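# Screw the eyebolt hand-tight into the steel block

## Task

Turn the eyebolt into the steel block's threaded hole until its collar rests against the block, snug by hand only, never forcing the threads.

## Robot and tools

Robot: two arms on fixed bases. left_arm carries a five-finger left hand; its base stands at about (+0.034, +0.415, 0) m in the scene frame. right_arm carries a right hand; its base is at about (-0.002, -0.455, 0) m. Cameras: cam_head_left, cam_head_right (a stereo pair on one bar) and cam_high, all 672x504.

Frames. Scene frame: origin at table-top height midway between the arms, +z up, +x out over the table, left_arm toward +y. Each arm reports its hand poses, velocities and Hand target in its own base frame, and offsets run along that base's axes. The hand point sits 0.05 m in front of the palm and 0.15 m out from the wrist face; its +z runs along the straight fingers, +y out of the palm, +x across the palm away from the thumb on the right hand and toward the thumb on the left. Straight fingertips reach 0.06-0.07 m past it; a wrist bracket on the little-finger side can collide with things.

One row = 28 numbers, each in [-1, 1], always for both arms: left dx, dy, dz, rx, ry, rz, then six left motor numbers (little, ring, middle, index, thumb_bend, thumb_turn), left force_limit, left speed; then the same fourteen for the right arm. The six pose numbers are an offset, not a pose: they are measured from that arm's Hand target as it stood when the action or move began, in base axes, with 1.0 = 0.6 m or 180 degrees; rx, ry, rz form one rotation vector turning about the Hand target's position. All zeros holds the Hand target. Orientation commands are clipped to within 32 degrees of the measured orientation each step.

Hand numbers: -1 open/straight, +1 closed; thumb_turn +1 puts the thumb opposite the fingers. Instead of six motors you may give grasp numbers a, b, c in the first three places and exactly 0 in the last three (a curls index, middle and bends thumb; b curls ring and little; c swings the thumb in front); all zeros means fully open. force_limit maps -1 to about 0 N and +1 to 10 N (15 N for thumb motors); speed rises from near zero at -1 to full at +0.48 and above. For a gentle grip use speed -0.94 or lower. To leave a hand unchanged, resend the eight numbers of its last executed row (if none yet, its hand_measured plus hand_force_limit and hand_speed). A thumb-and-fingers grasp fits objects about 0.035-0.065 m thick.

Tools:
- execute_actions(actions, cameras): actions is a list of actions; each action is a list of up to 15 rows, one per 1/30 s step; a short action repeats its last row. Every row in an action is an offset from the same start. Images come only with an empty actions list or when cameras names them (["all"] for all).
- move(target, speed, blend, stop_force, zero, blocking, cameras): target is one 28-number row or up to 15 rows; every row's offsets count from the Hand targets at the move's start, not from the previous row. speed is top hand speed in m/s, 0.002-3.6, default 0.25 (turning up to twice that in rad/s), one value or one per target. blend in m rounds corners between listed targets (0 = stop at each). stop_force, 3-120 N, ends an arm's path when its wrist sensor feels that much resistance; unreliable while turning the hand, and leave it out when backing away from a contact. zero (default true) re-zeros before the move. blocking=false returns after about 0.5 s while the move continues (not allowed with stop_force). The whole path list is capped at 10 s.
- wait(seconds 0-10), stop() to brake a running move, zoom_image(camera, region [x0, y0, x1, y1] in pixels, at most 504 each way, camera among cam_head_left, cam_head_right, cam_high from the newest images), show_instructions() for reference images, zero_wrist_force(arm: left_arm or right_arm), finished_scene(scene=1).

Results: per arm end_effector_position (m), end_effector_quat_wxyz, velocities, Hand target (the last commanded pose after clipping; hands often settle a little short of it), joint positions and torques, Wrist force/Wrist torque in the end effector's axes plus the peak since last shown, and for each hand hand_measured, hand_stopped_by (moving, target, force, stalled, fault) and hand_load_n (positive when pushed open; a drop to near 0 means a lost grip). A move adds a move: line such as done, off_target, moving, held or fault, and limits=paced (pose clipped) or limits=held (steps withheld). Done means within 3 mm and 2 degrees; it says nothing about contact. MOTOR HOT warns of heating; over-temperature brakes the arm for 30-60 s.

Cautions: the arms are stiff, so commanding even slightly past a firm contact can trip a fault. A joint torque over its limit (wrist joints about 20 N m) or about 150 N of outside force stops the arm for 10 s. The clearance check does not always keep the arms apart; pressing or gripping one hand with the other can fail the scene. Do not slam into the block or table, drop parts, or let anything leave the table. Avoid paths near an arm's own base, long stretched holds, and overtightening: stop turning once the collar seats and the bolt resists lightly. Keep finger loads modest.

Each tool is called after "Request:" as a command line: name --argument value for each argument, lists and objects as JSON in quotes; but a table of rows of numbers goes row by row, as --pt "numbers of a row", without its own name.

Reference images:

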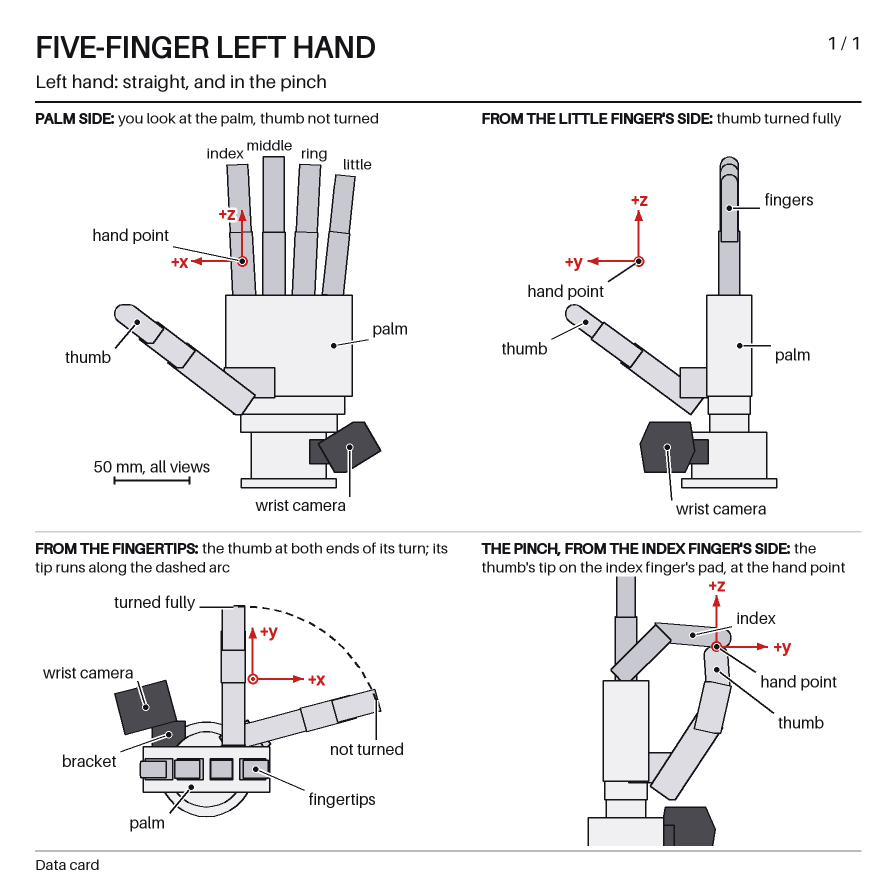

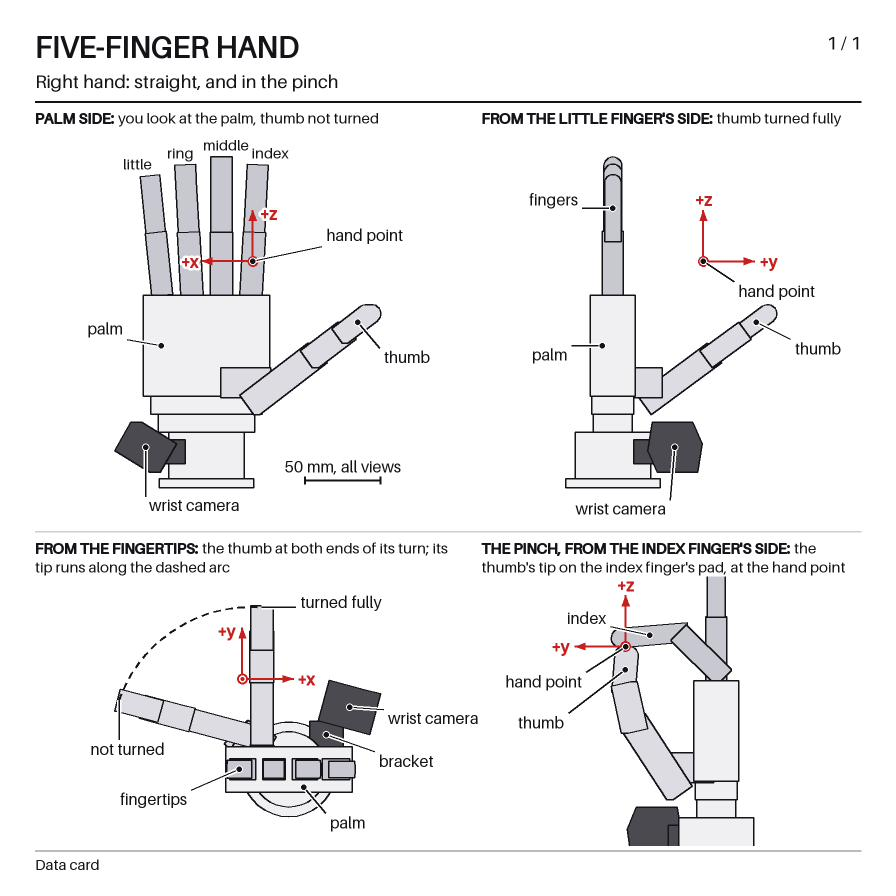

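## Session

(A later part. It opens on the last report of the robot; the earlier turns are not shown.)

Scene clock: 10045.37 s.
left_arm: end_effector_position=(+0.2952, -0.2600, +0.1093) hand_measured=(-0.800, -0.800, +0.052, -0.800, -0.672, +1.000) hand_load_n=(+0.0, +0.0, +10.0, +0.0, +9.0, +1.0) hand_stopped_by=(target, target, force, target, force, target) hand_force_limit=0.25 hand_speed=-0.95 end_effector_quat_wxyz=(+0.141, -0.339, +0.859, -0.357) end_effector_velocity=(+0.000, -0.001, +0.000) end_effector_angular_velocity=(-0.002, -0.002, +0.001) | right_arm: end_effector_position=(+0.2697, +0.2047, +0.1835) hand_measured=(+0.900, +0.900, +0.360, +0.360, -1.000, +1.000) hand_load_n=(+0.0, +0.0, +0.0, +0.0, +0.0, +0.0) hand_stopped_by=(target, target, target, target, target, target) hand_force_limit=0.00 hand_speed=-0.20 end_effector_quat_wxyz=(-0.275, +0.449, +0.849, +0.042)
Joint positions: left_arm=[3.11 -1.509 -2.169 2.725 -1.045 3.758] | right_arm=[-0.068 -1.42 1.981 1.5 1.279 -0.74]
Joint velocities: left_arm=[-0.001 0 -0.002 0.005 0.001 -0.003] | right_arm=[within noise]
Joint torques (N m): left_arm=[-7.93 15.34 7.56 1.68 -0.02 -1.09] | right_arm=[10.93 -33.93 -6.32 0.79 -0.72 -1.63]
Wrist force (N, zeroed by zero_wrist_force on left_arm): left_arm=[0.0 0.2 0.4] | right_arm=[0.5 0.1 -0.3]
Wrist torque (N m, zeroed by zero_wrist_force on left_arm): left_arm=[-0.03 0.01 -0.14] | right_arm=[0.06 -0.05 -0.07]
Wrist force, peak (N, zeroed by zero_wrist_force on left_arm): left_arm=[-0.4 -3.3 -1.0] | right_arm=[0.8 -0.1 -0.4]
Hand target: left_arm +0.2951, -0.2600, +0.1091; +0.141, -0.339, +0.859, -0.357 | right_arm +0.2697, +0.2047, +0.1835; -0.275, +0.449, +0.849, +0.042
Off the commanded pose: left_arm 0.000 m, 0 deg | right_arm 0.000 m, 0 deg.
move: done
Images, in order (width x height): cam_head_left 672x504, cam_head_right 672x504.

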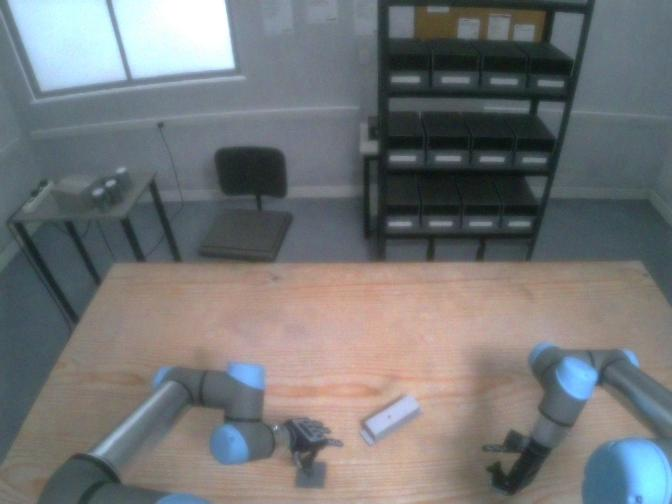

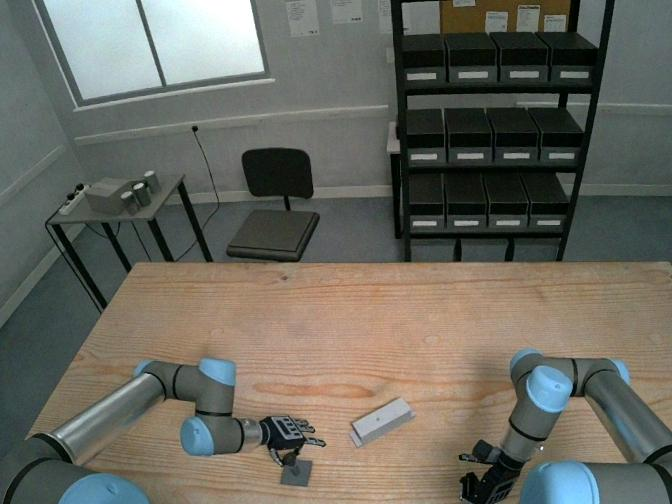

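Request:
move --pt "0.00085 0.0008 0 0 0 0 -0.8 -0.8 0.4 -0.8 0.15 1 0.25 -0.95 0 0 0 0 0 0 0.9 0.9 0.36 0.36 -1 1 0 -0.2" --speed 0.03

Request:
move --target '[0,0,-0.0125,0,0,0,-0.8,-0.8,0.4,-0.8,0.15,1,0.25,-0.95,0,0,0,0,0,0,0.9,0.9,0.36,0.36,-1,1,0,-0.2]' --speed 0.01 --stop_force 3

Request:
move --pt "0 0 0.0083 0 0 0 -0.8 -0.8 0.4 -0.8 0.15 1 0.25 -0.95 0 0 0 0 0 0 0.9 0.9 0.36 0.36 -1 1 0 -0.2" --pt "0.00085 0.0008 0.0083 0 0 0 -0.8 -0.8 0.4 -0.8 0.15 1 0.25 -0.95 0 0 0 0 0 0 0.9 0.9 0.36 0.36 -1 1 0 -0.2" --speed 0.03

Request:
move --target '[0,0,-0.0125,0,0,0,-0.8,-0.8,0.4,-0.8,0.15,1,0.25,-0.95,0,0,0,0,0,0,0.9,0.9,0.36,0.36,-1,1,0,-0.2]' --speed 0.01 --stop_force 3

Request:
move --pt "0 0 0.0083 0 0 0 -0.8 -0.8 0.4 -0.8 0.15 1 0.25 -0.95 0 0 0 0 0 0 0.9 0.9 0.36 0.36 -1 1 0 -0.2" --pt "-0.0009 0.00095 0.0083 0 0 0 -0.8 -0.8 0.4 -0.8 0.15 1 0.25 -0.95 0 0 0 0 0 0 0.9 0.9 0.36 0.36 -1 1 0 -0.2" --speed 0.03

Request:
move --target '[0,0,-0.0125,0,0,0,-0.8,-0.8,0.4,-0.8,0.15,1,0.25,-0.95,0,0,0,0,0,0,0.9,0.9,0.36,0.36,-1,1,0,-0.2]' --speed 0.01 --stop_force 3

Request:
move --pt "0 0 0.0083 0 0 0 -0.8 -0.8 0.4 -0.8 0.15 1 0.25 -0.95 0 0 0 0 0 0 0.9 0.9 0.36 0.36 -1 1 0 -0.2" --pt "-0.00085 -0.0008 0.0083 0 0 0 -0.8 -0.8 0.4 -0.8 0.15 1 0.25 -0.95 0 0 0 0 0 0 0.9 0.9 0.36 0.36 -1 1 0 -0.2" --speed 0.03

Request:
move --target '[0,0,-0.0125,0,0,0,-0.8,-0.8,0.4,-0.8,0.15,1,0.25,-0.95,0,0,0,0,0,0,0.9,0.9,0.36,0.36,-1,1,0,-0.2]' --speed 0.01 --stop_force 3

Scene clock: 10110.57 s.
left_arm: end_effector_position=(+0.2956, -0.2595, +0.1091) hand_measured=(-0.800, -0.800, +0.052, -0.800, -0.672, +1.000) hand_load_n=(+0.0, +0.0, +9.5, +0.0, +9.5, +1.5) hand_stopped_by=(target, target, force, target, force, target) hand_force_limit=0.25 hand_speed=-0.95 end_effector_quat_wxyz=(+0.141, -0.339, +0.859, -0.357) | right_arm: end_effector_position=(+0.2697, +0.2047, +0.1835) hand_measured=(+0.900, +0.900, +0.360, +0.360, -1.000, +1.000) hand_load_n=(+0.0, +0.0, +0.0, +0.0, +0.0, +0.0) hand_stopped_by=(target, target, target, target, target, target) hand_force_limit=0.00 hand_speed=-0.20 end_effector_quat_wxyz=(-0.275, +0.449, +0.849, +0.042)
Joint positions: left_arm=[3.112 -1.51 -2.169 2.725 -1.044 3.76] | right_arm=[-0.068 -1.42 1.981 1.5 1.279 -0.74]
Joint torques (N m): left_arm=[7.28 6.4 30.06 -3.74 1.75 0.78] | right_arm=[9.54 -34.4 -6.06 0.8 -0.54 -1.59]
Wrist force (N, zeroed by zero_wrist_force on left_arm): left_arm=[-0.1 0.3 0.5] | right_arm=[0.6 -0.2 -0.2]
Wrist torque (N m, zeroed by zero_wrist_force on left_arm): left_arm=[-0.01 0.03 -0.15] | right_arm=[0.00 -0.06 -0.08]
Wrist force, peak (N, zeroed by zero_wrist_force on left_arm): left_arm=[-0.7 0.1 0.2] | right_arm=[0.7 -0.4 -0.4]
Hand target: left_arm +0.2956, -0.2595, +0.1091; +0.141, -0.339, +0.859, -0.357 | right_arm +0.2697, +0.2047, +0.1835; -0.275, +0.449, +0.849, +0.042
Off the commanded pose: left_arm 0.000 m, 0 deg | right_arm 0.000 m, 0 deg.
move: done

Scene clock: 10112.07 s.
left_arm: end_effector_position=(+0.2956, -0.2595, +0.1043) hand_measured=(-0.800, -0.800, +0.052, -0.800, -0.672, +1.000) hand_load_n=(+0.0, +0.0, +9.0, +0.0, +9.5, +1.0) hand_stopped_by=(target, target, force, target, force, target) hand_force_limit=0.25 hand_speed=-0.95 end_effector_quat_wxyz=(+0.141, -0.339, +0.859, -0.357) | right_arm: end_effector_position=(+0.2697, +0.2047, +0.1835) hand_measured=(+0.900, +0.900, +0.360, +0.360, -1.000, +1.000) hand_load_n=(+0.5, +0.0, +0.0, +0.0, +0.0, +0.0) hand_stopped_by=(target, target, target, target, target, target) hand_force_limit=0.00 hand_speed=-0.20 end_effector_quat_wxyz=(-0.275, +0.449, +0.849, +0.042)
Joint positions: left_arm=[3.112 -1.517 -2.177 2.74 -1.044 3.76] | right_arm=[-0.068 -1.42 1.981 1.5 1.279 -0.74]
Joint torques (N m): left_arm=[4.35 20.42 28.58 -3.32 1.08 -0.51] | right_arm=[9.73 -34.35 -5.84 0.74 -0.74 -1.66]
Wrist force (N, zeroed by zero_wrist_force on left_arm): left_arm=[-0.4 -2.5 -2.3] | right_arm=[0.7 -0.1 -0.2]
Wrist torque (N m, zeroed by zero_wrist_force on left_arm): left_arm=[-0.16 -0.02 -0.09] | right_arm=[0.01 -0.07 -0.07]
Wrist force, peak (N, zeroed by zero_wrist_force on left_arm): left_arm=[-1.1 -7.4 -7.5] | right_arm=[0.7 -0.1 -0.5]
Hand target: left_arm +0.2956, -0.2595, +0.1043; +0.141, -0.339, +0.859, -0.357 (not the last commanded pose) | right_arm +0.2697, +0.2047, +0.1835; -0.275, +0.449, +0.849, +0.042
Off the commanded pose: left_arm 0.003 m, 0 deg | right_arm 0.000 m, 0 deg.
move: contact (left_arm)

Scene clock: 10112.93 s.
left_arm: end_effector_position=(+0.2962, -0.2590, +0.1093) hand_measured=(-0.800, -0.800, +0.052, -0.800, -0.672, +1.000) hand_load_n=(+0.0, +0.0, +10.0, +0.0, +9.0, +1.5) hand_stopped_by=(target, target, force, target, force, target) hand_force_limit=0.25 hand_speed=-0.95 end_effector_quat_wxyz=(+0.141, -0.339, +0.859, -0.357) | right_arm: end_effector_position=(+0.2697, +0.2047, +0.1835) hand_measured=(+0.900, +0.900, +0.360, +0.360, -1.000, +1.000) hand_load_n=(+0.0, +0.0, +0.0, +0.0, +0.0, +0.0) hand_stopped_by=(target, target, target, target, target, target) hand_force_limit=0.00 hand_speed=-0.20 end_effector_quat_wxyz=(-0.275, +0.449, +0.849, +0.042)
Joint positions: left_arm=[3.114 -1.511 -2.168 2.724 -1.043 3.762] | right_arm=[-0.068 -1.42 1.981 1.5 1.279 -0.74]
Joint torques (N m): left_arm=[-5.69 8.1 28.25 -3.44 1.11 0.73] | right_arm=[10.31 -34.69 -6.29 0.8 -0.75 -1.53]
Wrist force (N, zeroed by zero_wrist_force on left_arm): left_arm=[-0.1 0.3 0.3] | right_arm=[0.7 -0.3 -0.3]
Wrist torque (N m, zeroed by zero_wrist_force on left_arm): left_arm=[0.00 0.01 -0.15] | right_arm=[0.00 -0.07 -0.07]
Wrist force, peak (N, zeroed by zero_wrist_force on left_arm): left_arm=[-0.4 -2.6 -2.3] | right_arm=[0.7 -0.3 -0.3]
Hand target: left_arm +0.2961, -0.2591, +0.1093; +0.141, -0.339, +0.859, -0.357 | right_arm +0.2697, +0.2047, +0.1835; -0.275, +0.449, +0.849, +0.042
Off the commanded pose: left_arm 0.000 m, 0 deg | right_arm 0.000 m, 0 deg.
move: done

Scene clock: 10114.47 s.
left_arm: end_effector_position=(+0.2961, -0.2590, +0.1042) hand_measured=(-0.800, -0.800, +0.052, -0.800, -0.672, +1.000) hand_load_n=(+0.0, +0.0, +9.0, +0.0, +9.5, +0.5) hand_stopped_by=(target, target, force, target, force, target) hand_force_limit=0.25 hand_speed=-0.95 end_effector_quat_wxyz=(+0.141, -0.339, +0.859, -0.357) | right_arm: end_effector_position=(+0.2697, +0.2047, +0.1835) hand_measured=(+0.900, +0.900, +0.360, +0.360, -1.000, +1.000) hand_load_n=(+0.0, +0.5, +0.0, +0.0, +0.0, +0.0) hand_stopped_by=(target, target, target, target, target, target) hand_force_limit=0.00 hand_speed=-0.20 end_effector_quat_wxyz=(-0.275, +0.449, +0.849, +0.042)
Joint positions: left_arm=[3.114 -1.518 -2.176 2.739 -1.043 3.762] | right_arm=[-0.068 -1.42 1.981 1.5 1.279 -0.74]
Joint torques (N m): left_arm=[-6.7 21.78 29.21 -3.5 -0.9 -0.79] | right_arm=[10.09 -34.59 -5.39 0.86 -0.79 -1.51]
Wrist force (N, zeroed by zero_wrist_force on left_arm): left_arm=[-0.3 -2.4 -3.0] | right_arm=[0.5 -0.1 -0.2]
Wrist torque (N m, zeroed by zero_wrist_force on left_arm): left_arm=[-0.18 -0.05 -0.09] | right_arm=[0.02 -0.05 -0.08]
Wrist force, peak (N, zeroed by zero_wrist_force on left_arm): left_arm=[-0.7 -7.5 -8.3] | right_arm=[0.8 -0.1 -0.2]
Hand target: left_arm +0.2961, -0.2590, +0.1042; +0.141, -0.339, +0.859, -0.357 (not the last commanded pose) | right_arm +0.2697, +0.2047, +0.1835; -0.275, +0.449, +0.849, +0.042
Off the commanded pose: left_arm 0.002 m, 0 deg | right_arm 0.000 m, 0 deg.
move: contact (left_arm)

Scene clock: 10115.33 s.
left_arm: end_effector_position=(+0.2956, -0.2585, +0.1092) hand_measured=(-0.800, -0.800, +0.052, -0.800, -0.672, +1.000) hand_load_n=(+0.0, +0.0, +10.0, +0.0, +9.0, +1.5) hand_stopped_by=(target, target, force, target, force, target) hand_force_limit=0.25 hand_speed=-0.95 end_effector_quat_wxyz=(+0.141, -0.339, +0.859, -0.357) | right_arm: end_effector_position=(+0.2697, +0.2047, +0.1835) hand_measured=(+0.900, +0.900, +0.360, +0.360, -1.000, +1.000) hand_load_n=(+0.0, +0.0, +0.0, +0.0, -0.5, +0.5) hand_stopped_by=(target, target, target, target, target, target) hand_force_limit=0.00 hand_speed=-0.20 end_effector_quat_wxyz=(-0.275, +0.449, +0.849, +0.042)
Joint positions: left_arm=[3.117 -1.509 -2.17 2.723 -1.041 3.764] | right_arm=[-0.068 -1.42 1.981 1.5 1.279 -0.74]
Joint torques (N m): left_arm=[-1.83 8.2 10.74 -3.04 1.42 0.5] | right_arm=[10.51 -34.36 -6.22 0.81 -0.58 -1.61]
Wrist force (N, zeroed by zero_wrist_force on left_arm): left_arm=[-0.2 0.1 0.3] | right_arm=[0.5 -0.1 -0.1]
Wrist torque (N m, zeroed by zero_wrist_force on left_arm): left_arm=[-0.03 0.04 -0.15] | right_arm=[0.02 -0.06 -0.07]
Wrist force, peak (N, zeroed by zero_wrist_force on left_arm): left_arm=[-0.4 -2.6 -3.0] | right_arm=[0.8 -0.2 -0.2]
Hand target: left_arm +0.2956, -0.2585, +0.1092; +0.141, -0.339, +0.859, -0.357 | right_arm +0.2697, +0.2047, +0.1835; -0.275, +0.449, +0.849, +0.042
Off the commanded pose: left_arm 0.000 m, 0 deg | right_arm 0.000 m, 0 deg.
move: done

Scene clock: 10116.87 s.
left_arm: end_effector_position=(+0.2956, -0.2585, +0.1041) hand_measured=(-0.800, -0.800, +0.052, -0.800, -0.672, +1.000) hand_load_n=(+0.0, +0.0, +10.0, +0.0, +9.0, +1.0) hand_stopped_by=(target, target, force, target, force, target) hand_force_limit=0.25 hand_speed=-0.95 end_effector_quat_wxyz=(+0.141, -0.339, +0.859, -0.357) | right_arm: end_effector_position=(+0.2697, +0.2047, +0.1835) hand_measured=(+0.900, +0.900, +0.360, +0.360, -1.000, +1.000) hand_load_n=(+0.0, +0.0, +0.0, +0.0, +0.0, +0.0) hand_stopped_by=(target, target, target, target, target, target) hand_force_limit=0.00 hand_speed=-0.20 end_effector_quat_wxyz=(-0.275, +0.449, +0.849, +0.042)
Joint positions: left_arm=[3.117 -1.517 -2.178 2.739 -1.041 3.764] | right_arm=[-0.068 -1.42 1.981 1.5 1.279 -0.74]
Joint torques (N m): left_arm=[-4.14 20.72 28.44 -4 -0.7 -1.13] | right_arm=[10.97 -34.12 -5.03 0.72 -0.63 -1.66]
Wrist force (N, zeroed by zero_wrist_force on left_arm): left_arm=[-0.8 -3.4 -0.9] | right_arm=[0.6 0.0 -0.2]
Wrist torque (N m, zeroed by zero_wrist_force on left_arm): left_arm=[-0.12 0.04 -0.09] | right_arm=[0.04 -0.06 -0.07]
Wrist force, peak (N, zeroed by zero_wrist_force on left_arm): left_arm=[-1.3 -9.0 -6.4] | right_arm=[0.7 0.0 -0.4]
Hand target: left_arm +0.2956, -0.2585, +0.1041; +0.141, -0.339, +0.859, -0.357 (not the last commanded pose) | right_arm +0.2697, +0.2047, +0.1835; -0.275, +0.449, +0.849, +0.042
Off the commanded pose: left_arm 0.002 m, 0 deg | right_arm 0.000 m, 0 deg.
move: contact (left_arm)

Scene clock: 10117.73 s.
left_arm: end_effector_position=(+0.2951, -0.2590, +0.1092) hand_measured=(-0.800, -0.800, +0.052, -0.800, -0.672, +1.000) hand_load_n=(+0.0, +0.0, +10.0, +0.0, +9.0, +1.0) hand_stopped_by=(target, target, force, target, force, target) hand_force_limit=0.25 hand_speed=-0.95 end_effector_quat_wxyz=(+0.141, -0.339, +0.859, -0.357) | right_arm: end_effector_position=(+0.2697, +0.2047, +0.1835) hand_measured=(+0.900, +0.900, +0.360, +0.360, -1.000, +1.000) hand_load_n=(+0.0, +0.5, +0.0, +0.0, +0.0, +0.0) hand_stopped_by=(target, target, target, target, target, target) hand_force_limit=0.00 hand_speed=-0.20 end_effector_quat_wxyz=(-0.275, +0.449, +0.849, +0.042)
Joint positions: left_arm=[3.114 -1.508 -2.171 2.724 -1.043 3.762] | right_arm=[-0.068 -1.42 1.981 1.5 1.279 -0.74]
Joint torques (N m): left_arm=[6.41 16.42 6.67 1.59 0.08 0.91] | right_arm=[10.01 -34.55 -6.6 0.71 -0.63 -1.59]
Wrist force (N, zeroed by zero_wrist_force on left_arm): left_arm=[-0.2 -0.1 0.3] | right_arm=[0.5 -0.1 -0.3]
Wrist torque (N m, zeroed by zero_wrist_force on left_arm): left_arm=[-0.06 0.03 -0.14] | right_arm=[0.03 -0.04 -0.08]
Wrist force, peak (N, zeroed by zero_wrist_force on left_arm): left_arm=[-0.6 -3.5 -1.1] | right_arm=[0.8 -0.1 -0.3]
Hand target: left_arm +0.2951, -0.2590, +0.1091; +0.141, -0.339, +0.859, -0.357 | right_arm +0.2697, +0.2047, +0.1835; -0.275, +0.449, +0.849, +0.042
Off the commanded pose: left_arm 0.000 m, 0 deg | right_arm 0.000 m, 0 deg.
move: done

Scene clock: 10119.27 s.
left_arm: end_effector_position=(+0.2951, -0.2590, +0.1040) hand_measured=(-0.800, -0.800, +0.052, -0.800, -0.672, +1.000) hand_load_n=(+0.0, +0.0, +9.5, +0.0, +9.0, +1.0) hand_stopped_by=(target, target, force, target, force, target) hand_force_limit=0.25 hand_speed=-0.95 end_effector_quat_wxyz=(+0.141, -0.339, +0.859, -0.357) | right_arm: end_effector_position=(+0.2697, +0.2047, +0.1835) hand_measured=(+0.900, +0.900, +0.360, +0.360, -1.000, +1.000) hand_load_n=(+0.0, +0.0, +0.0, +0.0, +0.0, +0.0) hand_stopped_by=(target, target, target, target, target, target) hand_force_limit=0.00 hand_speed=-0.20 end_effector_quat_wxyz=(-0.275, +0.449, +0.849, +0.042)
Joint positions: left_arm=[3.114 -1.516 -2.179 2.74 -1.042 3.762] | right_arm=[-0.068 -1.42 1.981 1.5 1.279 -0.74]
Joint torques (N m): left_arm=[6.47 20.9 27.86 -3.75 -1.2 0.89] | right_arm=[9.66 -34.41 -6.27 0.73 -0.71 -1.52]
Wrist force (N, zeroed by zero_wrist_force on left_arm): left_arm=[-0.5 -3.0 -1.2] | right_arm=[0.5 -0.1 -0.1]
Wrist torque (N m, zeroed by zero_wrist_force on left_arm): left_arm=[-0.11 -0.01 -0.08] | right_arm=[0.03 -0.05 -0.08]
Wrist force, peak (N, zeroed by zero_wrist_force on left_arm): left_arm=[-1.1 -8.0 -6.4] | right_arm=[0.7 -0.1 -0.4]
Hand target: left_arm +0.2951, -0.2590, +0.1040; +0.141, -0.339, +0.859, -0.357 (not the last commanded pose) | right_arm +0.2697, +0.2047, +0.1835; -0.275, +0.449, +0.849, +0.042
Off the commanded pose: left_arm 0.002 m, 0 deg | right_arm 0.000 m, 0 deg.
move: contact (left_arm)

Request:
move --pt "0 0 0.0283 0 0 0 -0.8 -0.8 0.4 -0.8 0.15 1 0.25 -0.95 0 0 0 0 0 0 0.9 0.9 0.36 0.36 -1 1 0 -0.2" --speed 0.05 --cameras '["all"]'

Request:
zoom_image --camera "cam_head_right" --region '[274, 442, 309, 477]'

Request:
zoom_image --camera "cam_head_left" --region '[280, 440, 330, 490]'

Request:
zoom_image --camera "cam_high" --region '[367, 156, 407, 196]'

Scene clock: 10132.97 s.
left_arm: end_effector_position=(+0.2952, -0.2590, +0.1211) hand_measured=(-0.800, -0.800, +0.052, -0.800, -0.672, +1.000) hand_load_n=(+0.0, +0.0, +10.0, +0.0, +9.0, +1.0) hand_stopped_by=(target, target, force, target, force, target) hand_force_limit=0.25 hand_speed=-0.95 end_effector_quat_wxyz=(+0.141, -0.339, +0.859, -0.357) | right_arm: end_effector_position=(+0.2697, +0.2047, +0.1835) hand_measured=(+0.900, +0.900, +0.360, +0.360, -1.000, +1.000) hand_load_n=(+0.0, +0.0, +0.0, +0.0, +0.0, +0.5) hand_stopped_by=(target, target, target, target, target, target) hand_force_limit=0.00 hand_speed=-0.20 end_effector_quat_wxyz=(-0.275, +0.449, +0.849, +0.042)
Joint positions: left_arm=[3.114 -1.492 -2.151 2.687 -1.043 3.762] | right_arm=[-0.068 -1.42 1.981 1.5 1.279 -0.74]
Joint torques (N m): left_arm=[-3.12 4.99 6.61 1.82 0.02 1.19] | right_arm=[10.41 -34.15 -6.58 0.79 -0.64 -1.64]
Wrist force (N, zeroed by zero_wrist_force on left_arm): left_arm=[-0.4 0.3 0.4] | right_arm=[0.6 0.1 -0.3]
Wrist torque (N m, zeroed by zero_wrist_force on left_arm): left_arm=[-0.01 0.07 -0.17] | right_arm=[0.06 -0.07 -0.06]
Wrist force, peak (N, zeroed by zero_wrist_force on left_arm): left_arm=[-0.5 -3.3 -1.2] | right_arm=[0.7 0.0 -0.4]
Hand target: left_arm +0.2951, -0.2590, +0.1210; +0.141, -0.339, +0.859, -0.357 | right_arm +0.2697, +0.2047, +0.1835; -0.275, +0.449, +0.849, +0.042
Off the commanded pose: left_arm 0.000 m, 0 deg | right_arm 0.000 m, 0 deg.
move: done

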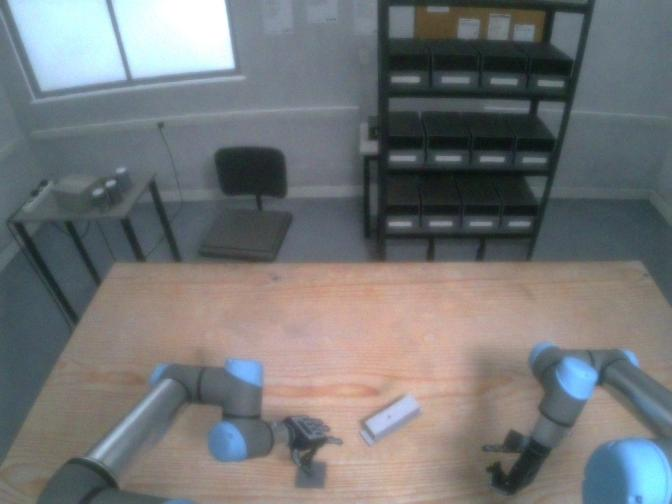

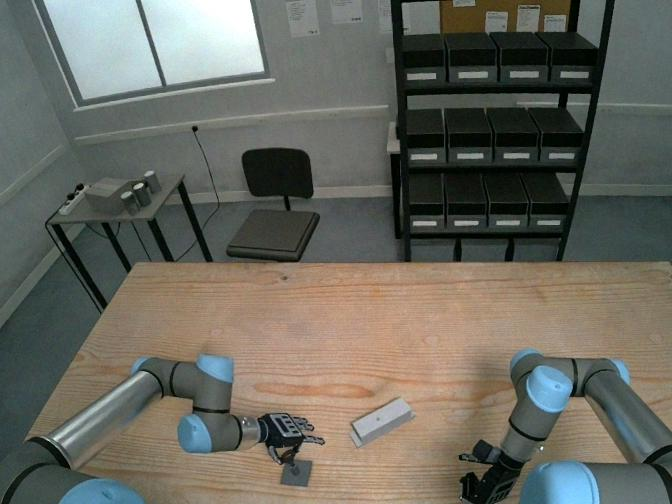

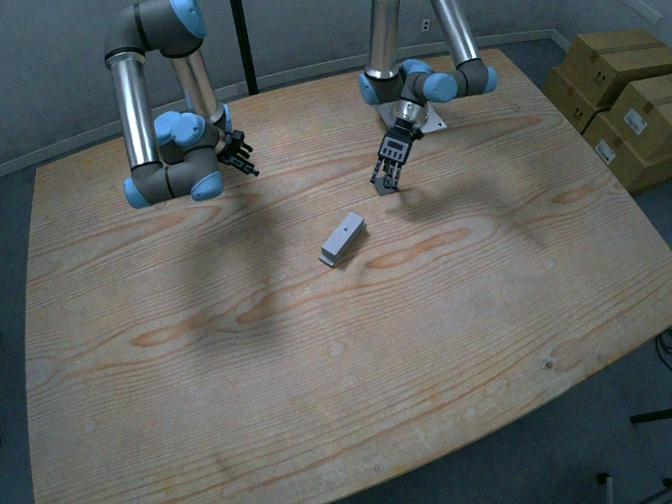

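Scaled by 14.400 from the camera's 672x504 image, which has a finer 960x720 frame.

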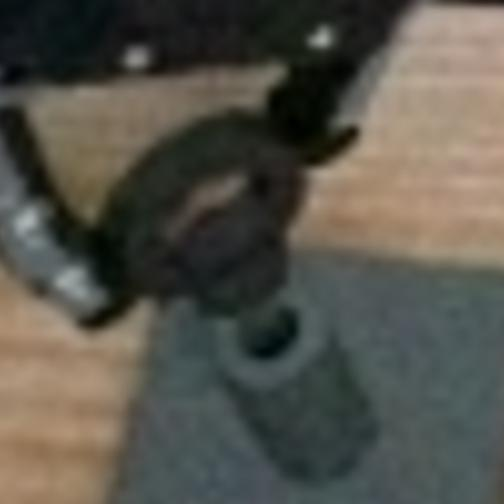

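Scaled by 10.080 from the camera's 672x504 image, which has a finer 960x720 frame.

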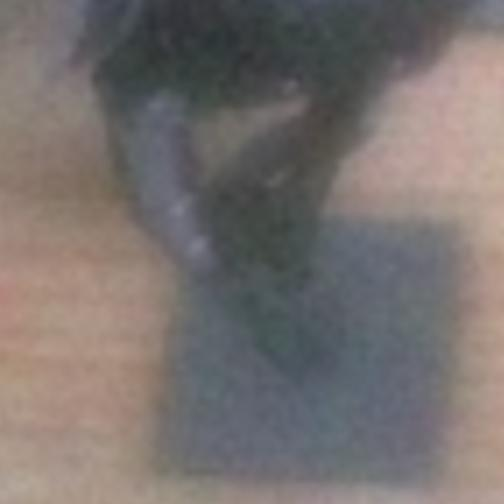

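Scaled by 12.600 from the camera's 672x504 image, which has a finer 960x720 frame.

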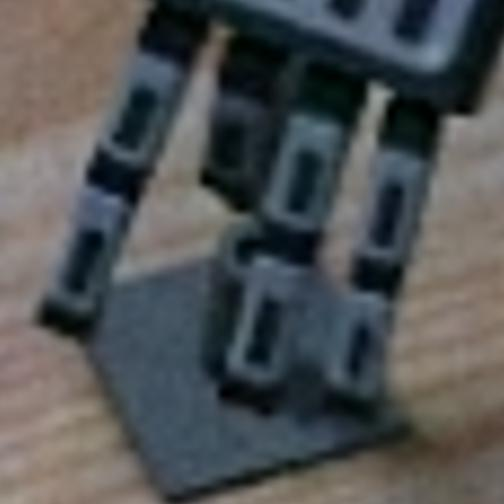

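Request:
move --pt "0.00216 0.0011 -0.02 0 0 0 -0.8 -0.8 0.4 -0.8 0.15 1 0.25 -0.95 0 0 0 0 0 0 0.9 0.9 0.36 0.36 -1 1 0 -0.2" --speed 0.05

Request:
move --target '[0,0,-0.0125,0,0,0,-0.8,-0.8,0.4,-0.8,0.15,1,0.25,-0.95,0,0,0,0,0,0,0.9,0.9,0.36,0.36,-1,1,0,-0.2]' --speed 0.005 --stop_force 3

Request:
move --pt "0 0 0.0083 0 0 0 -0.8 -0.8 0.4 -0.8 0.15 1 0.25 -0.95 0 0 0 0 0 0 0.9 0.9 0.36 0.36 -1 1 0 -0.2" --pt "0.00085 0.0008 0.0083 0 0 0 -0.8 -0.8 0.4 -0.8 0.15 1 0.25 -0.95 0 0 0 0 0 0 0.9 0.9 0.36 0.36 -1 1 0 -0.2" --speed 0.03

Request:
move --target '[0,0,-0.0125,0,0,0,-0.8,-0.8,0.4,-0.8,0.15,1,0.25,-0.95,0,0,0,0,0,0,0.9,0.9,0.36,0.36,-1,1,0,-0.2]' --speed 0.005 --stop_force 3

Request:
move --pt "0 0 0.0083 0 0 0 -0.8 -0.8 0.4 -0.8 0.15 1 0.25 -0.95 0 0 0 0 0 0 0.9 0.9 0.36 0.36 -1 1 0 -0.2" --pt "0.00085 0.0008 0.0083 0 0 0 -0.8 -0.8 0.4 -0.8 0.15 1 0.25 -0.95 0 0 0 0 0 0 0.9 0.9 0.36 0.36 -1 1 0 -0.2" --speed 0.03

Request:
move --target '[0,0,-0.0125,0,0,0,-0.8,-0.8,0.4,-0.8,0.15,1,0.25,-0.95,0,0,0,0,0,0,0.9,0.9,0.36,0.36,-1,1,0,-0.2]' --speed 0.005 --stop_force 3

Scene clock: 10175.47 s.
left_arm: end_effector_position=(+0.2963, -0.2583, +0.1088) hand_measured=(-0.800, -0.800, +0.052, -0.800, -0.672, +1.000) hand_load_n=(+0.0, +0.0, +10.0, +0.0, +9.0, +1.0) hand_stopped_by=(target, target, force, target, force, target) hand_force_limit=0.25 hand_speed=-0.95 end_effector_quat_wxyz=(+0.141, -0.339, +0.859, -0.357) end_effector_velocity=(+0.000, +0.001, +0.001) end_effector_angular_velocity=(+0.001, +0.004, +0.003) | right_arm: end_effector_position=(+0.2697, +0.2047, +0.1835) hand_measured=(+0.900, +0.900, +0.360, +0.360, -1.000, +1.000) hand_load_n=(+0.0, +0.0, +0.0, +0.0, +0.0, +0.0) hand_stopped_by=(target, target, target, target, target, target) hand_force_limit=0.00 hand_speed=-0.20 end_effector_quat_wxyz=(-0.275, +0.449, +0.849, +0.042)
Joint positions: left_arm=[3.118 -1.511 -2.169 2.724 -1.041 3.765] | right_arm=[-0.068 -1.42 1.981 1.5 1.279 -0.74]
Joint velocities: left_arm=[0.002 0.002 0.002 -0.008 -0.002 0] | right_arm=[within noise]
Joint torques (N m): left_arm=[5.11 19.67 27.14 -3.93 1.61 1.58] | right_arm=[10.25 -35.11 -5.91 0.76 -0.67 -1.53]
Wrist force (N, zeroed by zero_wrist_force on left_arm): left_arm=[0.1 0.1 0.4] | right_arm=[0.6 -0.1 -0.3]
Wrist torque (N m, zeroed by zero_wrist_force on left_arm): left_arm=[-0.03 0.00 -0.14] | right_arm=[0.02 -0.06 -0.07]
Wrist force, peak (N, zeroed by zero_wrist_force on left_arm): left_arm=[-0.6 0.3 0.6] | right_arm=[0.8 -0.1 -0.2]
Hand target: left_arm +0.2964, -0.2583, +0.1090; +0.141, -0.339, +0.859, -0.357 | right_arm +0.2697, +0.2047, +0.1835; -0.275, +0.449, +0.849, +0.042
Off the commanded pose: left_arm 0.000 m, 0 deg | right_arm 0.000 m, 0 deg.
move: done

Scene clock: 10177.57 s.
left_arm: end_effector_position=(+0.2964, -0.2583, +0.1039) hand_measured=(-0.800, -0.800, +0.052, -0.800, -0.672, +1.000) hand_load_n=(+0.0, +0.0, +9.0, +0.0, +9.5, +0.5) hand_stopped_by=(target, target, force, target, force, target) hand_force_limit=0.25 hand_speed=-0.95 end_effector_quat_wxyz=(+0.141, -0.339, +0.859, -0.357) | right_arm: end_effector_position=(+0.2697, +0.2047, +0.1835) hand_measured=(+0.900, +0.900, +0.360, +0.360, -1.000, +1.000) hand_load_n=(+0.0, +0.0, +0.0, +0.0, +0.0, +0.0) hand_stopped_by=(target, target, target, target, target, target) hand_force_limit=0.00 hand_speed=-0.20 end_effector_quat_wxyz=(-0.275, +0.449, +0.849, +0.042)
Joint positions: left_arm=[3.117 -1.519 -2.177 2.739 -1.041 3.765] | right_arm=[-0.068 -1.42 1.981 1.5 1.279 -0.74]
Joint torques (N m): left_arm=[-7.05 20.26 28.07 -3.97 -0.69 -0.85] | right_arm=[10.09 -33.75 -6.74 0.6 -0.7 -1.61]
Wrist force (N, zeroed by zero_wrist_force on left_arm): left_arm=[-0.8 -4.3 -3.1] | right_arm=[0.5 -0.1 -0.3]
Wrist torque (N m, zeroed by zero_wrist_force on left_arm): left_arm=[-0.23 -0.02 -0.05] | right_arm=[0.03 -0.04 -0.08]
Wrist force, peak (N, zeroed by zero_wrist_force on left_arm): left_arm=[-1.1 -5.3 -4.6] | right_arm=[0.7 -0.1 -0.2]
Hand target: left_arm +0.2964, -0.2583, +0.1039; +0.141, -0.339, +0.859, -0.357 (not the last commanded pose) | right_arm +0.2697, +0.2047, +0.1835; -0.275, +0.449, +0.849, +0.042
Off the commanded pose: left_arm 0.002 m, 0 deg | right_arm 0.000 m, 0 deg.
move: contact (left_arm)

Scene clock: 10178.43 s.
left_arm: end_effector_position=(+0.2969, -0.2578, +0.1089) hand_measured=(-0.800, -0.800, +0.052, -0.800, -0.672, +1.000) hand_load_n=(+0.0, +0.0, +10.0, +0.0, +9.0, +1.5) hand_stopped_by=(target, target, force, target, force, target) hand_force_limit=0.25 hand_speed=-0.95 end_effector_quat_wxyz=(+0.141, -0.339, +0.859, -0.357) | right_arm: end_effector_position=(+0.2697, +0.2047, +0.1835) hand_measured=(+0.900, +0.900, +0.360, +0.360, -1.000, +1.000) hand_load_n=(+0.0, +0.0, +0.0, +0.0, +0.0, +0.5) hand_stopped_by=(target, target, target, target, target, target) hand_force_limit=0.00 hand_speed=-0.20 end_effector_quat_wxyz=(-0.275, +0.449, +0.849, +0.042)
Joint positions: left_arm=[3.12 -1.512 -2.169 2.723 -1.039 3.767] | right_arm=[-0.068 -1.42 1.981 1.5 1.279 -0.74]
Joint torques (N m): left_arm=[-0.35 6.65 28.48 -3.46 1.42 0.49] | right_arm=[10.18 -34.59 -6.1 0.64 -0.62 -1.56]
Wrist force (N, zeroed by zero_wrist_force on left_arm): left_arm=[0.1 0.1 0.3] | right_arm=[0.5 -0.1 -0.3]
Wrist torque (N m, zeroed by zero_wrist_force on left_arm): left_arm=[-0.03 -0.01 -0.13] | right_arm=[0.03 -0.05 -0.08]
Wrist force, peak (N, zeroed by zero_wrist_force on left_arm): left_arm=[-1.0 -4.4 -3.2] | right_arm=[0.7 -0.1 -0.2]
Hand target: left_arm +0.2969, -0.2578, +0.1089; +0.141, -0.339, +0.859, -0.357 | right_arm +0.2697, +0.2047, +0.1835; -0.275, +0.449, +0.849, +0.042
Off the commanded pose: left_arm 0.000 m, 0 deg | right_arm 0.000 m, 0 deg.
move: done

Scene clock: 10180.53 s.
left_arm: end_effector_position=(+0.2969, -0.2578, +0.1038) hand_measured=(-0.800, -0.800, +0.052, -0.800, -0.672, +1.000) hand_load_n=(-0.5, +0.0, +9.0, +0.0, +9.5, +0.0) hand_stopped_by=(target, target, force, target, force, target) hand_force_limit=0.25 hand_speed=-0.95 end_effector_quat_wxyz=(+0.141, -0.339, +0.859, -0.357) | right_arm: end_effector_position=(+0.2697, +0.2047, +0.1835) hand_measured=(+0.900, +0.900, +0.360, +0.360, -1.000, +1.000) hand_load_n=(+0.0, +0.0, +0.0, +0.5, -0.5, +0.0) hand_stopped_by=(target, target, target, target, target, target) hand_force_limit=0.00 hand_speed=-0.20 end_effector_quat_wxyz=(-0.275, +0.449, +0.849, +0.042)
Joint positions: left_arm=[3.12 -1.52 -2.177 2.739 -1.04 3.767] | right_arm=[-0.068 -1.42 1.981 1.5 1.279 -0.74]
Joint torques (N m): left_arm=[-7.69 19.84 28.14 -3.94 -1.01 -1.08] | right_arm=[9.85 -33.86 -5.99 0.62 -0.74 -1.5]
Wrist force (N, zeroed by zero_wrist_force on left_arm): left_arm=[-1.1 -5.2 -3.8] | right_arm=[0.5 0.2 -0.3]
Wrist torque (N m, zeroed by zero_wrist_force on left_arm): left_arm=[-0.27 -0.02 -0.04] | right_arm=[0.07 -0.05 -0.07]
Wrist force, peak (N, zeroed by zero_wrist_force on left_arm): left_arm=[-1.3 -6.2 -5.2] | right_arm=[0.8 0.1 -0.4]
Hand target: left_arm +0.2969, -0.2578, +0.1038; +0.141, -0.339, +0.859, -0.357 (not the last commanded pose) | right_arm +0.2697, +0.2047, +0.1835; -0.275, +0.449, +0.849, +0.042
Off the commanded pose: left_arm 0.002 m, 0 deg | right_arm 0.000 m, 0 deg.
move: contact (left_arm)

Scene clock: 10181.40 s.
left_arm: end_effector_position=(+0.2974, -0.2573, +0.1088) hand_measured=(-0.800, -0.800, +0.052, -0.800, -0.672, +1.000) hand_load_n=(+0.0, +0.0, +10.0, +0.0, +9.5, +1.5) hand_stopped_by=(target, target, force, target, force, target) hand_force_limit=0.25 hand_speed=-0.95 end_effector_quat_wxyz=(+0.141, -0.339, +0.859, -0.357) | right_arm: end_effector_position=(+0.2697, +0.2047, +0.1835) hand_measured=(+0.900, +0.900, +0.360, +0.360, -1.000, +1.000) hand_load_n=(+0.0, +0.0, +0.0, +0.0, +0.0, +0.0) hand_stopped_by=(target, target, target, target, target, target) hand_force_limit=0.00 hand_speed=-0.20 end_effector_quat_wxyz=(-0.275, +0.449, +0.849, +0.042)
Joint positions: left_arm=[3.122 -1.513 -2.168 2.723 -1.038 3.769] | right_arm=[-0.068 -1.42 1.981 1.5 1.279 -0.74]
Joint torques (N m): left_arm=[0.55 7.22 28.62 -3.33 1.5 0.72] | right_arm=[9.54 -34.69 -6.31 0.59 -0.65 -1.64]
Wrist force (N, zeroed by zero_wrist_force on left_arm): left_arm=[0.0 0.2 0.2] | right_arm=[0.5 -0.1 -0.4]
Wrist torque (N m, zeroed by zero_wrist_force on left_arm): left_arm=[-0.01 0.00 -0.14] | right_arm=[0.04 -0.04 -0.08]
Wrist force, peak (N, zeroed by zero_wrist_force on left_arm): left_arm=[-1.0 -5.0 -3.9] | right_arm=[0.6 -0.1 -0.4]
Hand target: left_arm +0.2974, -0.2573, +0.1088; +0.141, -0.339, +0.859, -0.357 | right_arm +0.2697, +0.2047, +0.1835; -0.275, +0.449, +0.849, +0.042
Off the commanded pose: left_arm 0.000 m, 0 deg | right_arm 0.000 m, 0 deg.
move: done

Scene clock: 10183.47 s.
left_arm: end_effector_position=(+0.2974, -0.2573, +0.1037) hand_measured=(-0.800, -0.800, +0.052, -0.800, -0.672, +1.000) hand_load_n=(+0.0, +0.0, +8.5, +0.0, +9.5, +0.0) hand_stopped_by=(target, target, force, target, force, target) hand_force_limit=0.25 hand_speed=-0.95 end_effector_quat_wxyz=(+0.141, -0.339, +0.859, -0.357) | right_arm: end_effector_position=(+0.2697, +0.2047, +0.1835) hand_measured=(+0.900, +0.900, +0.360, +0.360, -1.000, +1.000) hand_load_n=(+0.0, +0.0, +0.0, +0.0, +0.0, +0.0) hand_stopped_by=(target, target, target, target, target, target) hand_force_limit=0.00 hand_speed=-0.20 end_effector_quat_wxyz=(-0.275, +0.449, +0.849, +0.042)
Joint positions: left_arm=[3.122 -1.52 -2.177 2.738 -1.038 3.769] | right_arm=[-0.068 -1.42 1.981 1.5 1.279 -0.74]
Joint torques (N m): left_arm=[-6.98 20.52 27.9 -3.85 -0.99 -0.87] | right_arm=[10.34 -34.27 -6.09 0.7 -0.68 -1.7]
Wrist force (N, zeroed by zero_wrist_force on left_arm): left_arm=[-1.3 -4.7 -3.6] | right_arm=[0.5 0.0 -0.3]
Wrist torque (N m, zeroed by zero_wrist_force on left_arm): left_arm=[-0.22 -0.01 -0.05] | right_arm=[0.04 -0.04 -0.07]
Wrist force, peak (N, zeroed by zero_wrist_force on left_arm): left_arm=[-1.5 -6.2 -4.7] | right_arm=[0.8 0.0 -0.3]
Hand target: left_arm +0.2974, -0.2573, +0.1037; +0.141, -0.339, +0.859, -0.357 (not the last commanded pose) | right_arm +0.2697, +0.2047, +0.1835; -0.275, +0.449, +0.849, +0.042
Off the commanded pose: left_arm 0.002 m, 0 deg | right_arm 0.000 m, 0 deg.
move: contact (left_arm)

Request:
move --pt "0 0 0.05 0 0 0 -0.8 -0.8 0.4 -0.8 0.15 1 0.25 -0.95 0 0 0 0 0 0 0.9 0.9 0.36 0.36 -1 1 0 -0.2" --pt "0.01733 0.01567 0.05 0 0 0 -0.8 -0.8 0.4 -0.8 0.15 1 0.25 -0.95 0 0 0 0 0 0 0.9 0.9 0.36 0.36 -1 1 0 -0.2" --speed 0.08

Request:
move --target '[0,0,-0.0612,0,0,0,-0.8,-0.8,0.4,-0.8,0.15,1,0.25,-0.95,0,0,0,0,0,0,0.9,0.9,0.36,0.36,-1,1,0,-0.2]' --speed 0.03 --stop_force 4 --cameras '["cam_head_right","cam_high"]'

Request:
zoom_image --camera "cam_head_right" --region '[274, 437, 314, 477]'

Request:
zoom_image --camera "cam_high" --region '[367, 156, 407, 196]'

Scene clock: 10227.77 s.
left_arm: end_effector_position=(+0.3078, -0.2480, +0.1337) hand_measured=(-0.800, -0.800, +0.052, -0.800, -0.672, +1.000) hand_load_n=(+0.0, +0.0, +10.0, +0.0, +9.0, +1.0) hand_stopped_by=(target, target, force, target, force, target) hand_force_limit=0.25 hand_speed=-0.95 end_effector_quat_wxyz=(+0.141, -0.339, +0.859, -0.357) | right_arm: end_effector_position=(+0.2697, +0.2047, +0.1835) hand_measured=(+0.900, +0.900, +0.360, +0.360, -1.000, +1.000) hand_load_n=(+0.0, +0.0, +0.0, +0.0, +0.0, +0.0) hand_stopped_by=(target, target, target, target, target, target) hand_force_limit=0.00 hand_speed=-0.20 end_effector_quat_wxyz=(-0.275, +0.449, +0.849, +0.042)
Joint positions: left_arm=[3.162 -1.497 -2.116 2.633 -1.015 3.808] | right_arm=[-0.068 -1.42 1.981 1.5 1.279 -0.74]
Joint torques (N m): left_arm=[6.04 19.9 6.84 1.55 -0.38 0.31] | right_arm=[10.84 -34.9 -6.29 0.74 -0.69 -1.61]
Wrist force (N, zeroed by zero_wrist_force on left_arm): left_arm=[0.0 0.3 0.3] | right_arm=[0.4 -0.2 -0.3]
Wrist torque (N m, zeroed by zero_wrist_force on left_arm): left_arm=[-0.01 -0.01 -0.13] | right_arm=[0.01 -0.04 -0.08]
Wrist force, peak (N, zeroed by zero_wrist_force on left_arm): left_arm=[-1.1 -5.1 -4.0] | right_arm=[0.7 -0.3 -0.4]
Hand target: left_arm +0.3078, -0.2479, +0.1337; +0.141, -0.339, +0.859, -0.357 | right_arm +0.2697, +0.2047, +0.1835; -0.275, +0.449, +0.849, +0.042
Off the commanded pose: left_arm 0.000 m, 0 deg | right_arm 0.000 m, 0 deg.
move: done

Scene clock: 10229.87 s.
left_arm: end_effector_position=(+0.3078, -0.2479, +0.1039) hand_measured=(-0.800, -0.800, +0.052, -0.800, -0.672, +1.000) hand_load_n=(+0.0, +0.0, +10.0, +0.0, +9.0, +1.0) hand_stopped_by=(target, target, force, target, force, target) hand_force_limit=0.25 hand_speed=-0.95 end_effector_quat_wxyz=(+0.141, -0.339, +0.859, -0.357) | right_arm: end_effector_position=(+0.2697, +0.2047, +0.1835) hand_measured=(+0.900, +0.900, +0.360, +0.360, -1.000, +1.000) hand_load_n=(+0.0, +0.0, +0.0, +0.0, +0.0, +0.0) hand_stopped_by=(target, target, target, target, target, target) hand_force_limit=0.00 hand_speed=-0.20 end_effector_quat_wxyz=(-0.275, +0.449, +0.849, +0.042)
Joint positions: left_arm=[3.162 -1.538 -2.165 2.724 -1.015 3.808] | right_arm=[-0.068 -1.42 1.981 1.5 1.279 -0.74]
Joint torques (N m): left_arm=[6.8 8.49 29.5 1.45 -1.06 0.46] | right_arm=[10.07 -34.67 -5.32 0.68 -0.73 -1.42]
Wrist force (N, zeroed by zero_wrist_force on left_arm): left_arm=[-0.2 0.1 0.2] | right_arm=[0.4 0.0 -0.3]
Wrist torque (N m, zeroed by zero_wrist_force on left_arm): left_arm=[-0.02 0.02 -0.13] | right_arm=[0.04 -0.03 -0.08]
Wrist force, peak (N, zeroed by zero_wrist_force on left_arm): left_arm=[-2.0 -8.2 -5.6] | right_arm=[0.7 0.0 -0.3]
Hand target: left_arm +0.3078, -0.2479, +0.1038; +0.141, -0.339, +0.859, -0.357 (not the last commanded pose) | right_arm +0.2697, +0.2047, +0.1835; -0.275, +0.449, +0.849, +0.042
Off the commanded pose: left_arm 0.007 m, 0 deg | right_arm 0.000 m, 0 deg.
move: contact (left_arm)
Images, in order (width x height): cam_head_right 672x504, cam_high 672x504.

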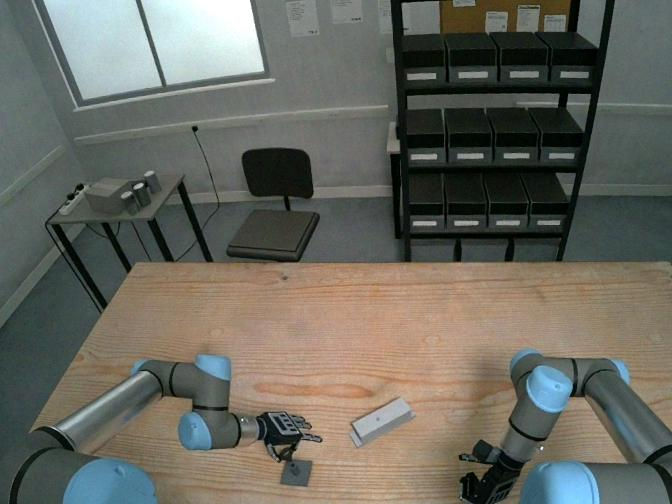

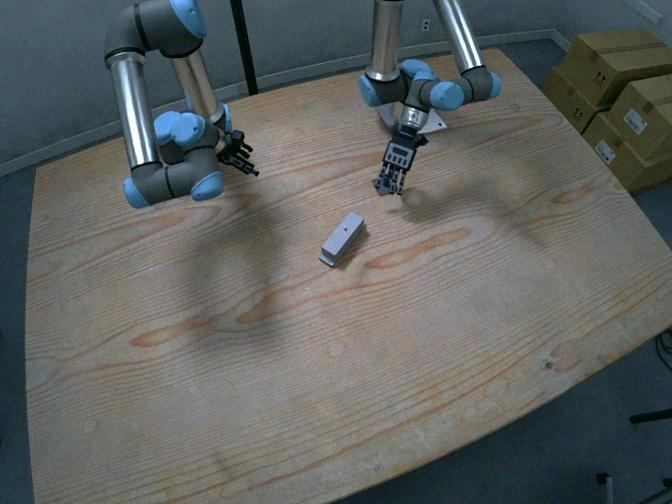

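Scaled by 12.600 from the camera's 672x504 image, which has a finer 960x720 frame.

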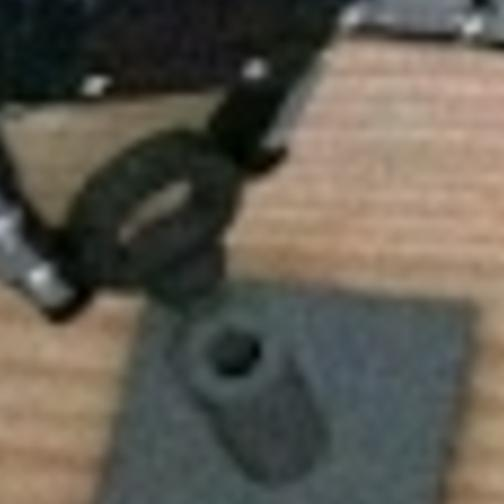

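Scaled by 12.600 from the camera's 672x504 image, which has a finer 960x720 frame.

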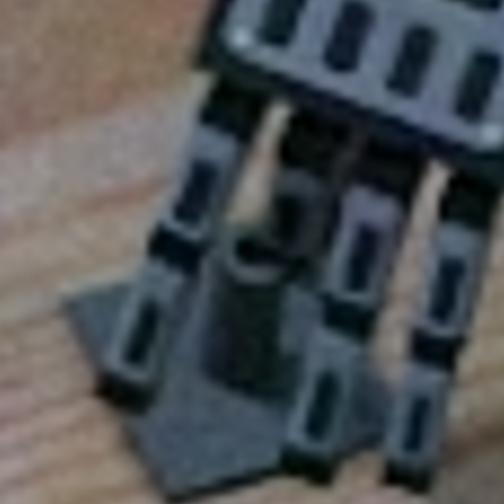

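Request:
move --pt "0 0 0.0083 0 0 0 -0.8 -0.8 0.4 -0.8 0.15 1 0.25 -0.95 0 0 0 0 0 0 0.9 0.9 0.36 0.36 -1 1 0 -0.2" --pt "0.0061 0.0057 0.0083 0 0 0 -0.8 -0.8 0.4 -0.8 0.15 1 0.25 -0.95 0 0 0 0 0 0 0.9 0.9 0.36 0.36 -1 1 0 -0.2" --speed 0.03

Request:
move --target '[0,0,-0.02,0,0,0,-0.8,-0.8,0.4,-0.8,0.15,1,0.25,-0.95,0,0,0,0,0,0,0.9,0.9,0.36,0.36,-1,1,0,-0.2]' --speed 0.01 --stop_force 3 --cameras '["cam_head_right"]'

Request:
zoom_image --camera "cam_head_right" --region '[274, 437, 314, 477]'

Scene clock: 10257.13 s.
left_arm: end_effector_position=(+0.3115, -0.2445, +0.1089) hand_measured=(-0.800, -0.800, +0.052, -0.800, -0.672, +1.000) hand_load_n=(+0.0, +0.0, +10.0, +0.0, +9.5, +1.0) hand_stopped_by=(target, target, force, target, force, target) hand_force_limit=0.25 hand_speed=-0.95 end_effector_quat_wxyz=(+0.141, -0.339, +0.859, -0.357) end_effector_velocity=(+0.000, +0.000, +0.000) end_effector_angular_velocity=(+0.002, +0.002, +0.005) | right_arm: end_effector_position=(+0.2697, +0.2047, +0.1835) hand_measured=(+0.900, +0.900, +0.360, +0.360, -1.000, +1.000) hand_load_n=(+0.0, +0.0, +0.0, +0.0, +0.0, +0.0) hand_stopped_by=(target, target, target, target, target, target) hand_force_limit=0.00 hand_speed=-0.20 end_effector_quat_wxyz=(-0.275, +0.449, +0.849, +0.042)
Joint positions: left_arm=[3.176 -1.537 -2.153 2.703 -1.007 3.822] | right_arm=[-0.068 -1.42 1.981 1.5 1.279 -0.74]
Joint velocities: left_arm=[-0.001 0 0 0 -0.005 -0.005] | right_arm=[within noise]
Joint torques (N m): left_arm=[-8.65 21.23 8.66 0.79 -1.11 -1] | right_arm=[10.61 -34.17 -5.34 0.64 -0.73 -1.57]
Wrist force (N, zeroed by zero_wrist_force on left_arm): left_arm=[-0.3 0.3 0.2] | right_arm=[0.4 -0.1 -0.4]
Wrist torque (N m, zeroed by zero_wrist_force on left_arm): left_arm=[0.00 0.03 -0.14] | right_arm=[0.03 -0.03 -0.08]
Wrist force, peak (N, zeroed by zero_wrist_force on left_arm): left_arm=[0.1 0.6 0.5] | right_arm=[0.7 -0.1 -0.3]
Hand target: left_arm +0.3114, -0.2445, +0.1088; +0.141, -0.339, +0.859, -0.357 | right_arm +0.2697, +0.2047, +0.1835; -0.275, +0.449, +0.849, +0.042
Off the commanded pose: left_arm 0.000 m, 0 deg | right_arm 0.000 m, 0 deg.
move: done

Scene clock: 10259.47 s.
left_arm: end_effector_position=(+0.3114, -0.2445, +0.0968) hand_measured=(-0.800, -0.800, +0.052, -0.800, -0.672, +1.000) hand_load_n=(+0.0, +0.0, +10.0, +0.0, +9.0, +1.0) hand_stopped_by=(target, target, force, target, force, target) hand_force_limit=0.25 hand_speed=-0.95 end_effector_quat_wxyz=(+0.141, -0.339, +0.859, -0.357) | right_arm: end_effector_position=(+0.2697, +0.2047, +0.1835) hand_measured=(+0.900, +0.900, +0.360, +0.360, -1.000, +1.000) hand_load_n=(+0.0, +0.0, +0.0, +0.5, +0.0, +0.0) hand_stopped_by=(target, target, target, target, target, target) hand_force_limit=0.00 hand_speed=-0.20 end_effector_quat_wxyz=(-0.275, +0.449, +0.849, +0.042)
Joint positions: left_arm=[3.176 -1.555 -2.171 2.74 -1.008 3.822] | right_arm=[-0.068 -1.42 1.981 1.5 1.279 -0.74]
Joint torques (N m): left_arm=[-8.6 24.44 27.54 -3.67 -0.9 0.44] | right_arm=[10.79 -34.93 -6.39 0.56 -0.69 -1.45]
Wrist force (N, zeroed by zero_wrist_force on left_arm): left_arm=[-0.2 0.4 0.3] | right_arm=[0.6 -0.1 -0.2]
Wrist torque (N m, zeroed by zero_wrist_force on left_arm): left_arm=[0.01 0.04 -0.13] | right_arm=[0.02 -0.07 -0.07]
Wrist force, peak (N, zeroed by zero_wrist_force on left_arm): left_arm=[-0.4 0.4 0.3] | right_arm=[0.7 -0.2 -0.4]
Hand target: left_arm +0.3114, -0.2445, +0.0968; +0.141, -0.339, +0.859, -0.357 | right_arm +0.2697, +0.2047, +0.1835; -0.275, +0.449, +0.849, +0.042
Off the commanded pose: left_arm 0.000 m, 0 deg | right_arm 0.000 m, 0 deg.
move: done
Images, in order (width x height): cam_head_right 672x504.

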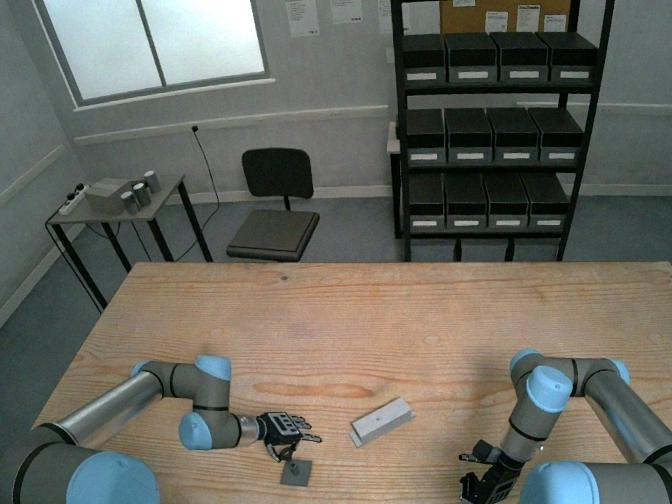

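Scaled by 12.600 from the camera's 672x504 image, which has a finer 960x720 frame.

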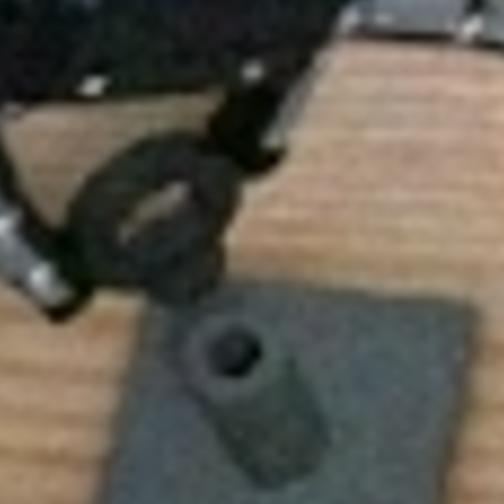

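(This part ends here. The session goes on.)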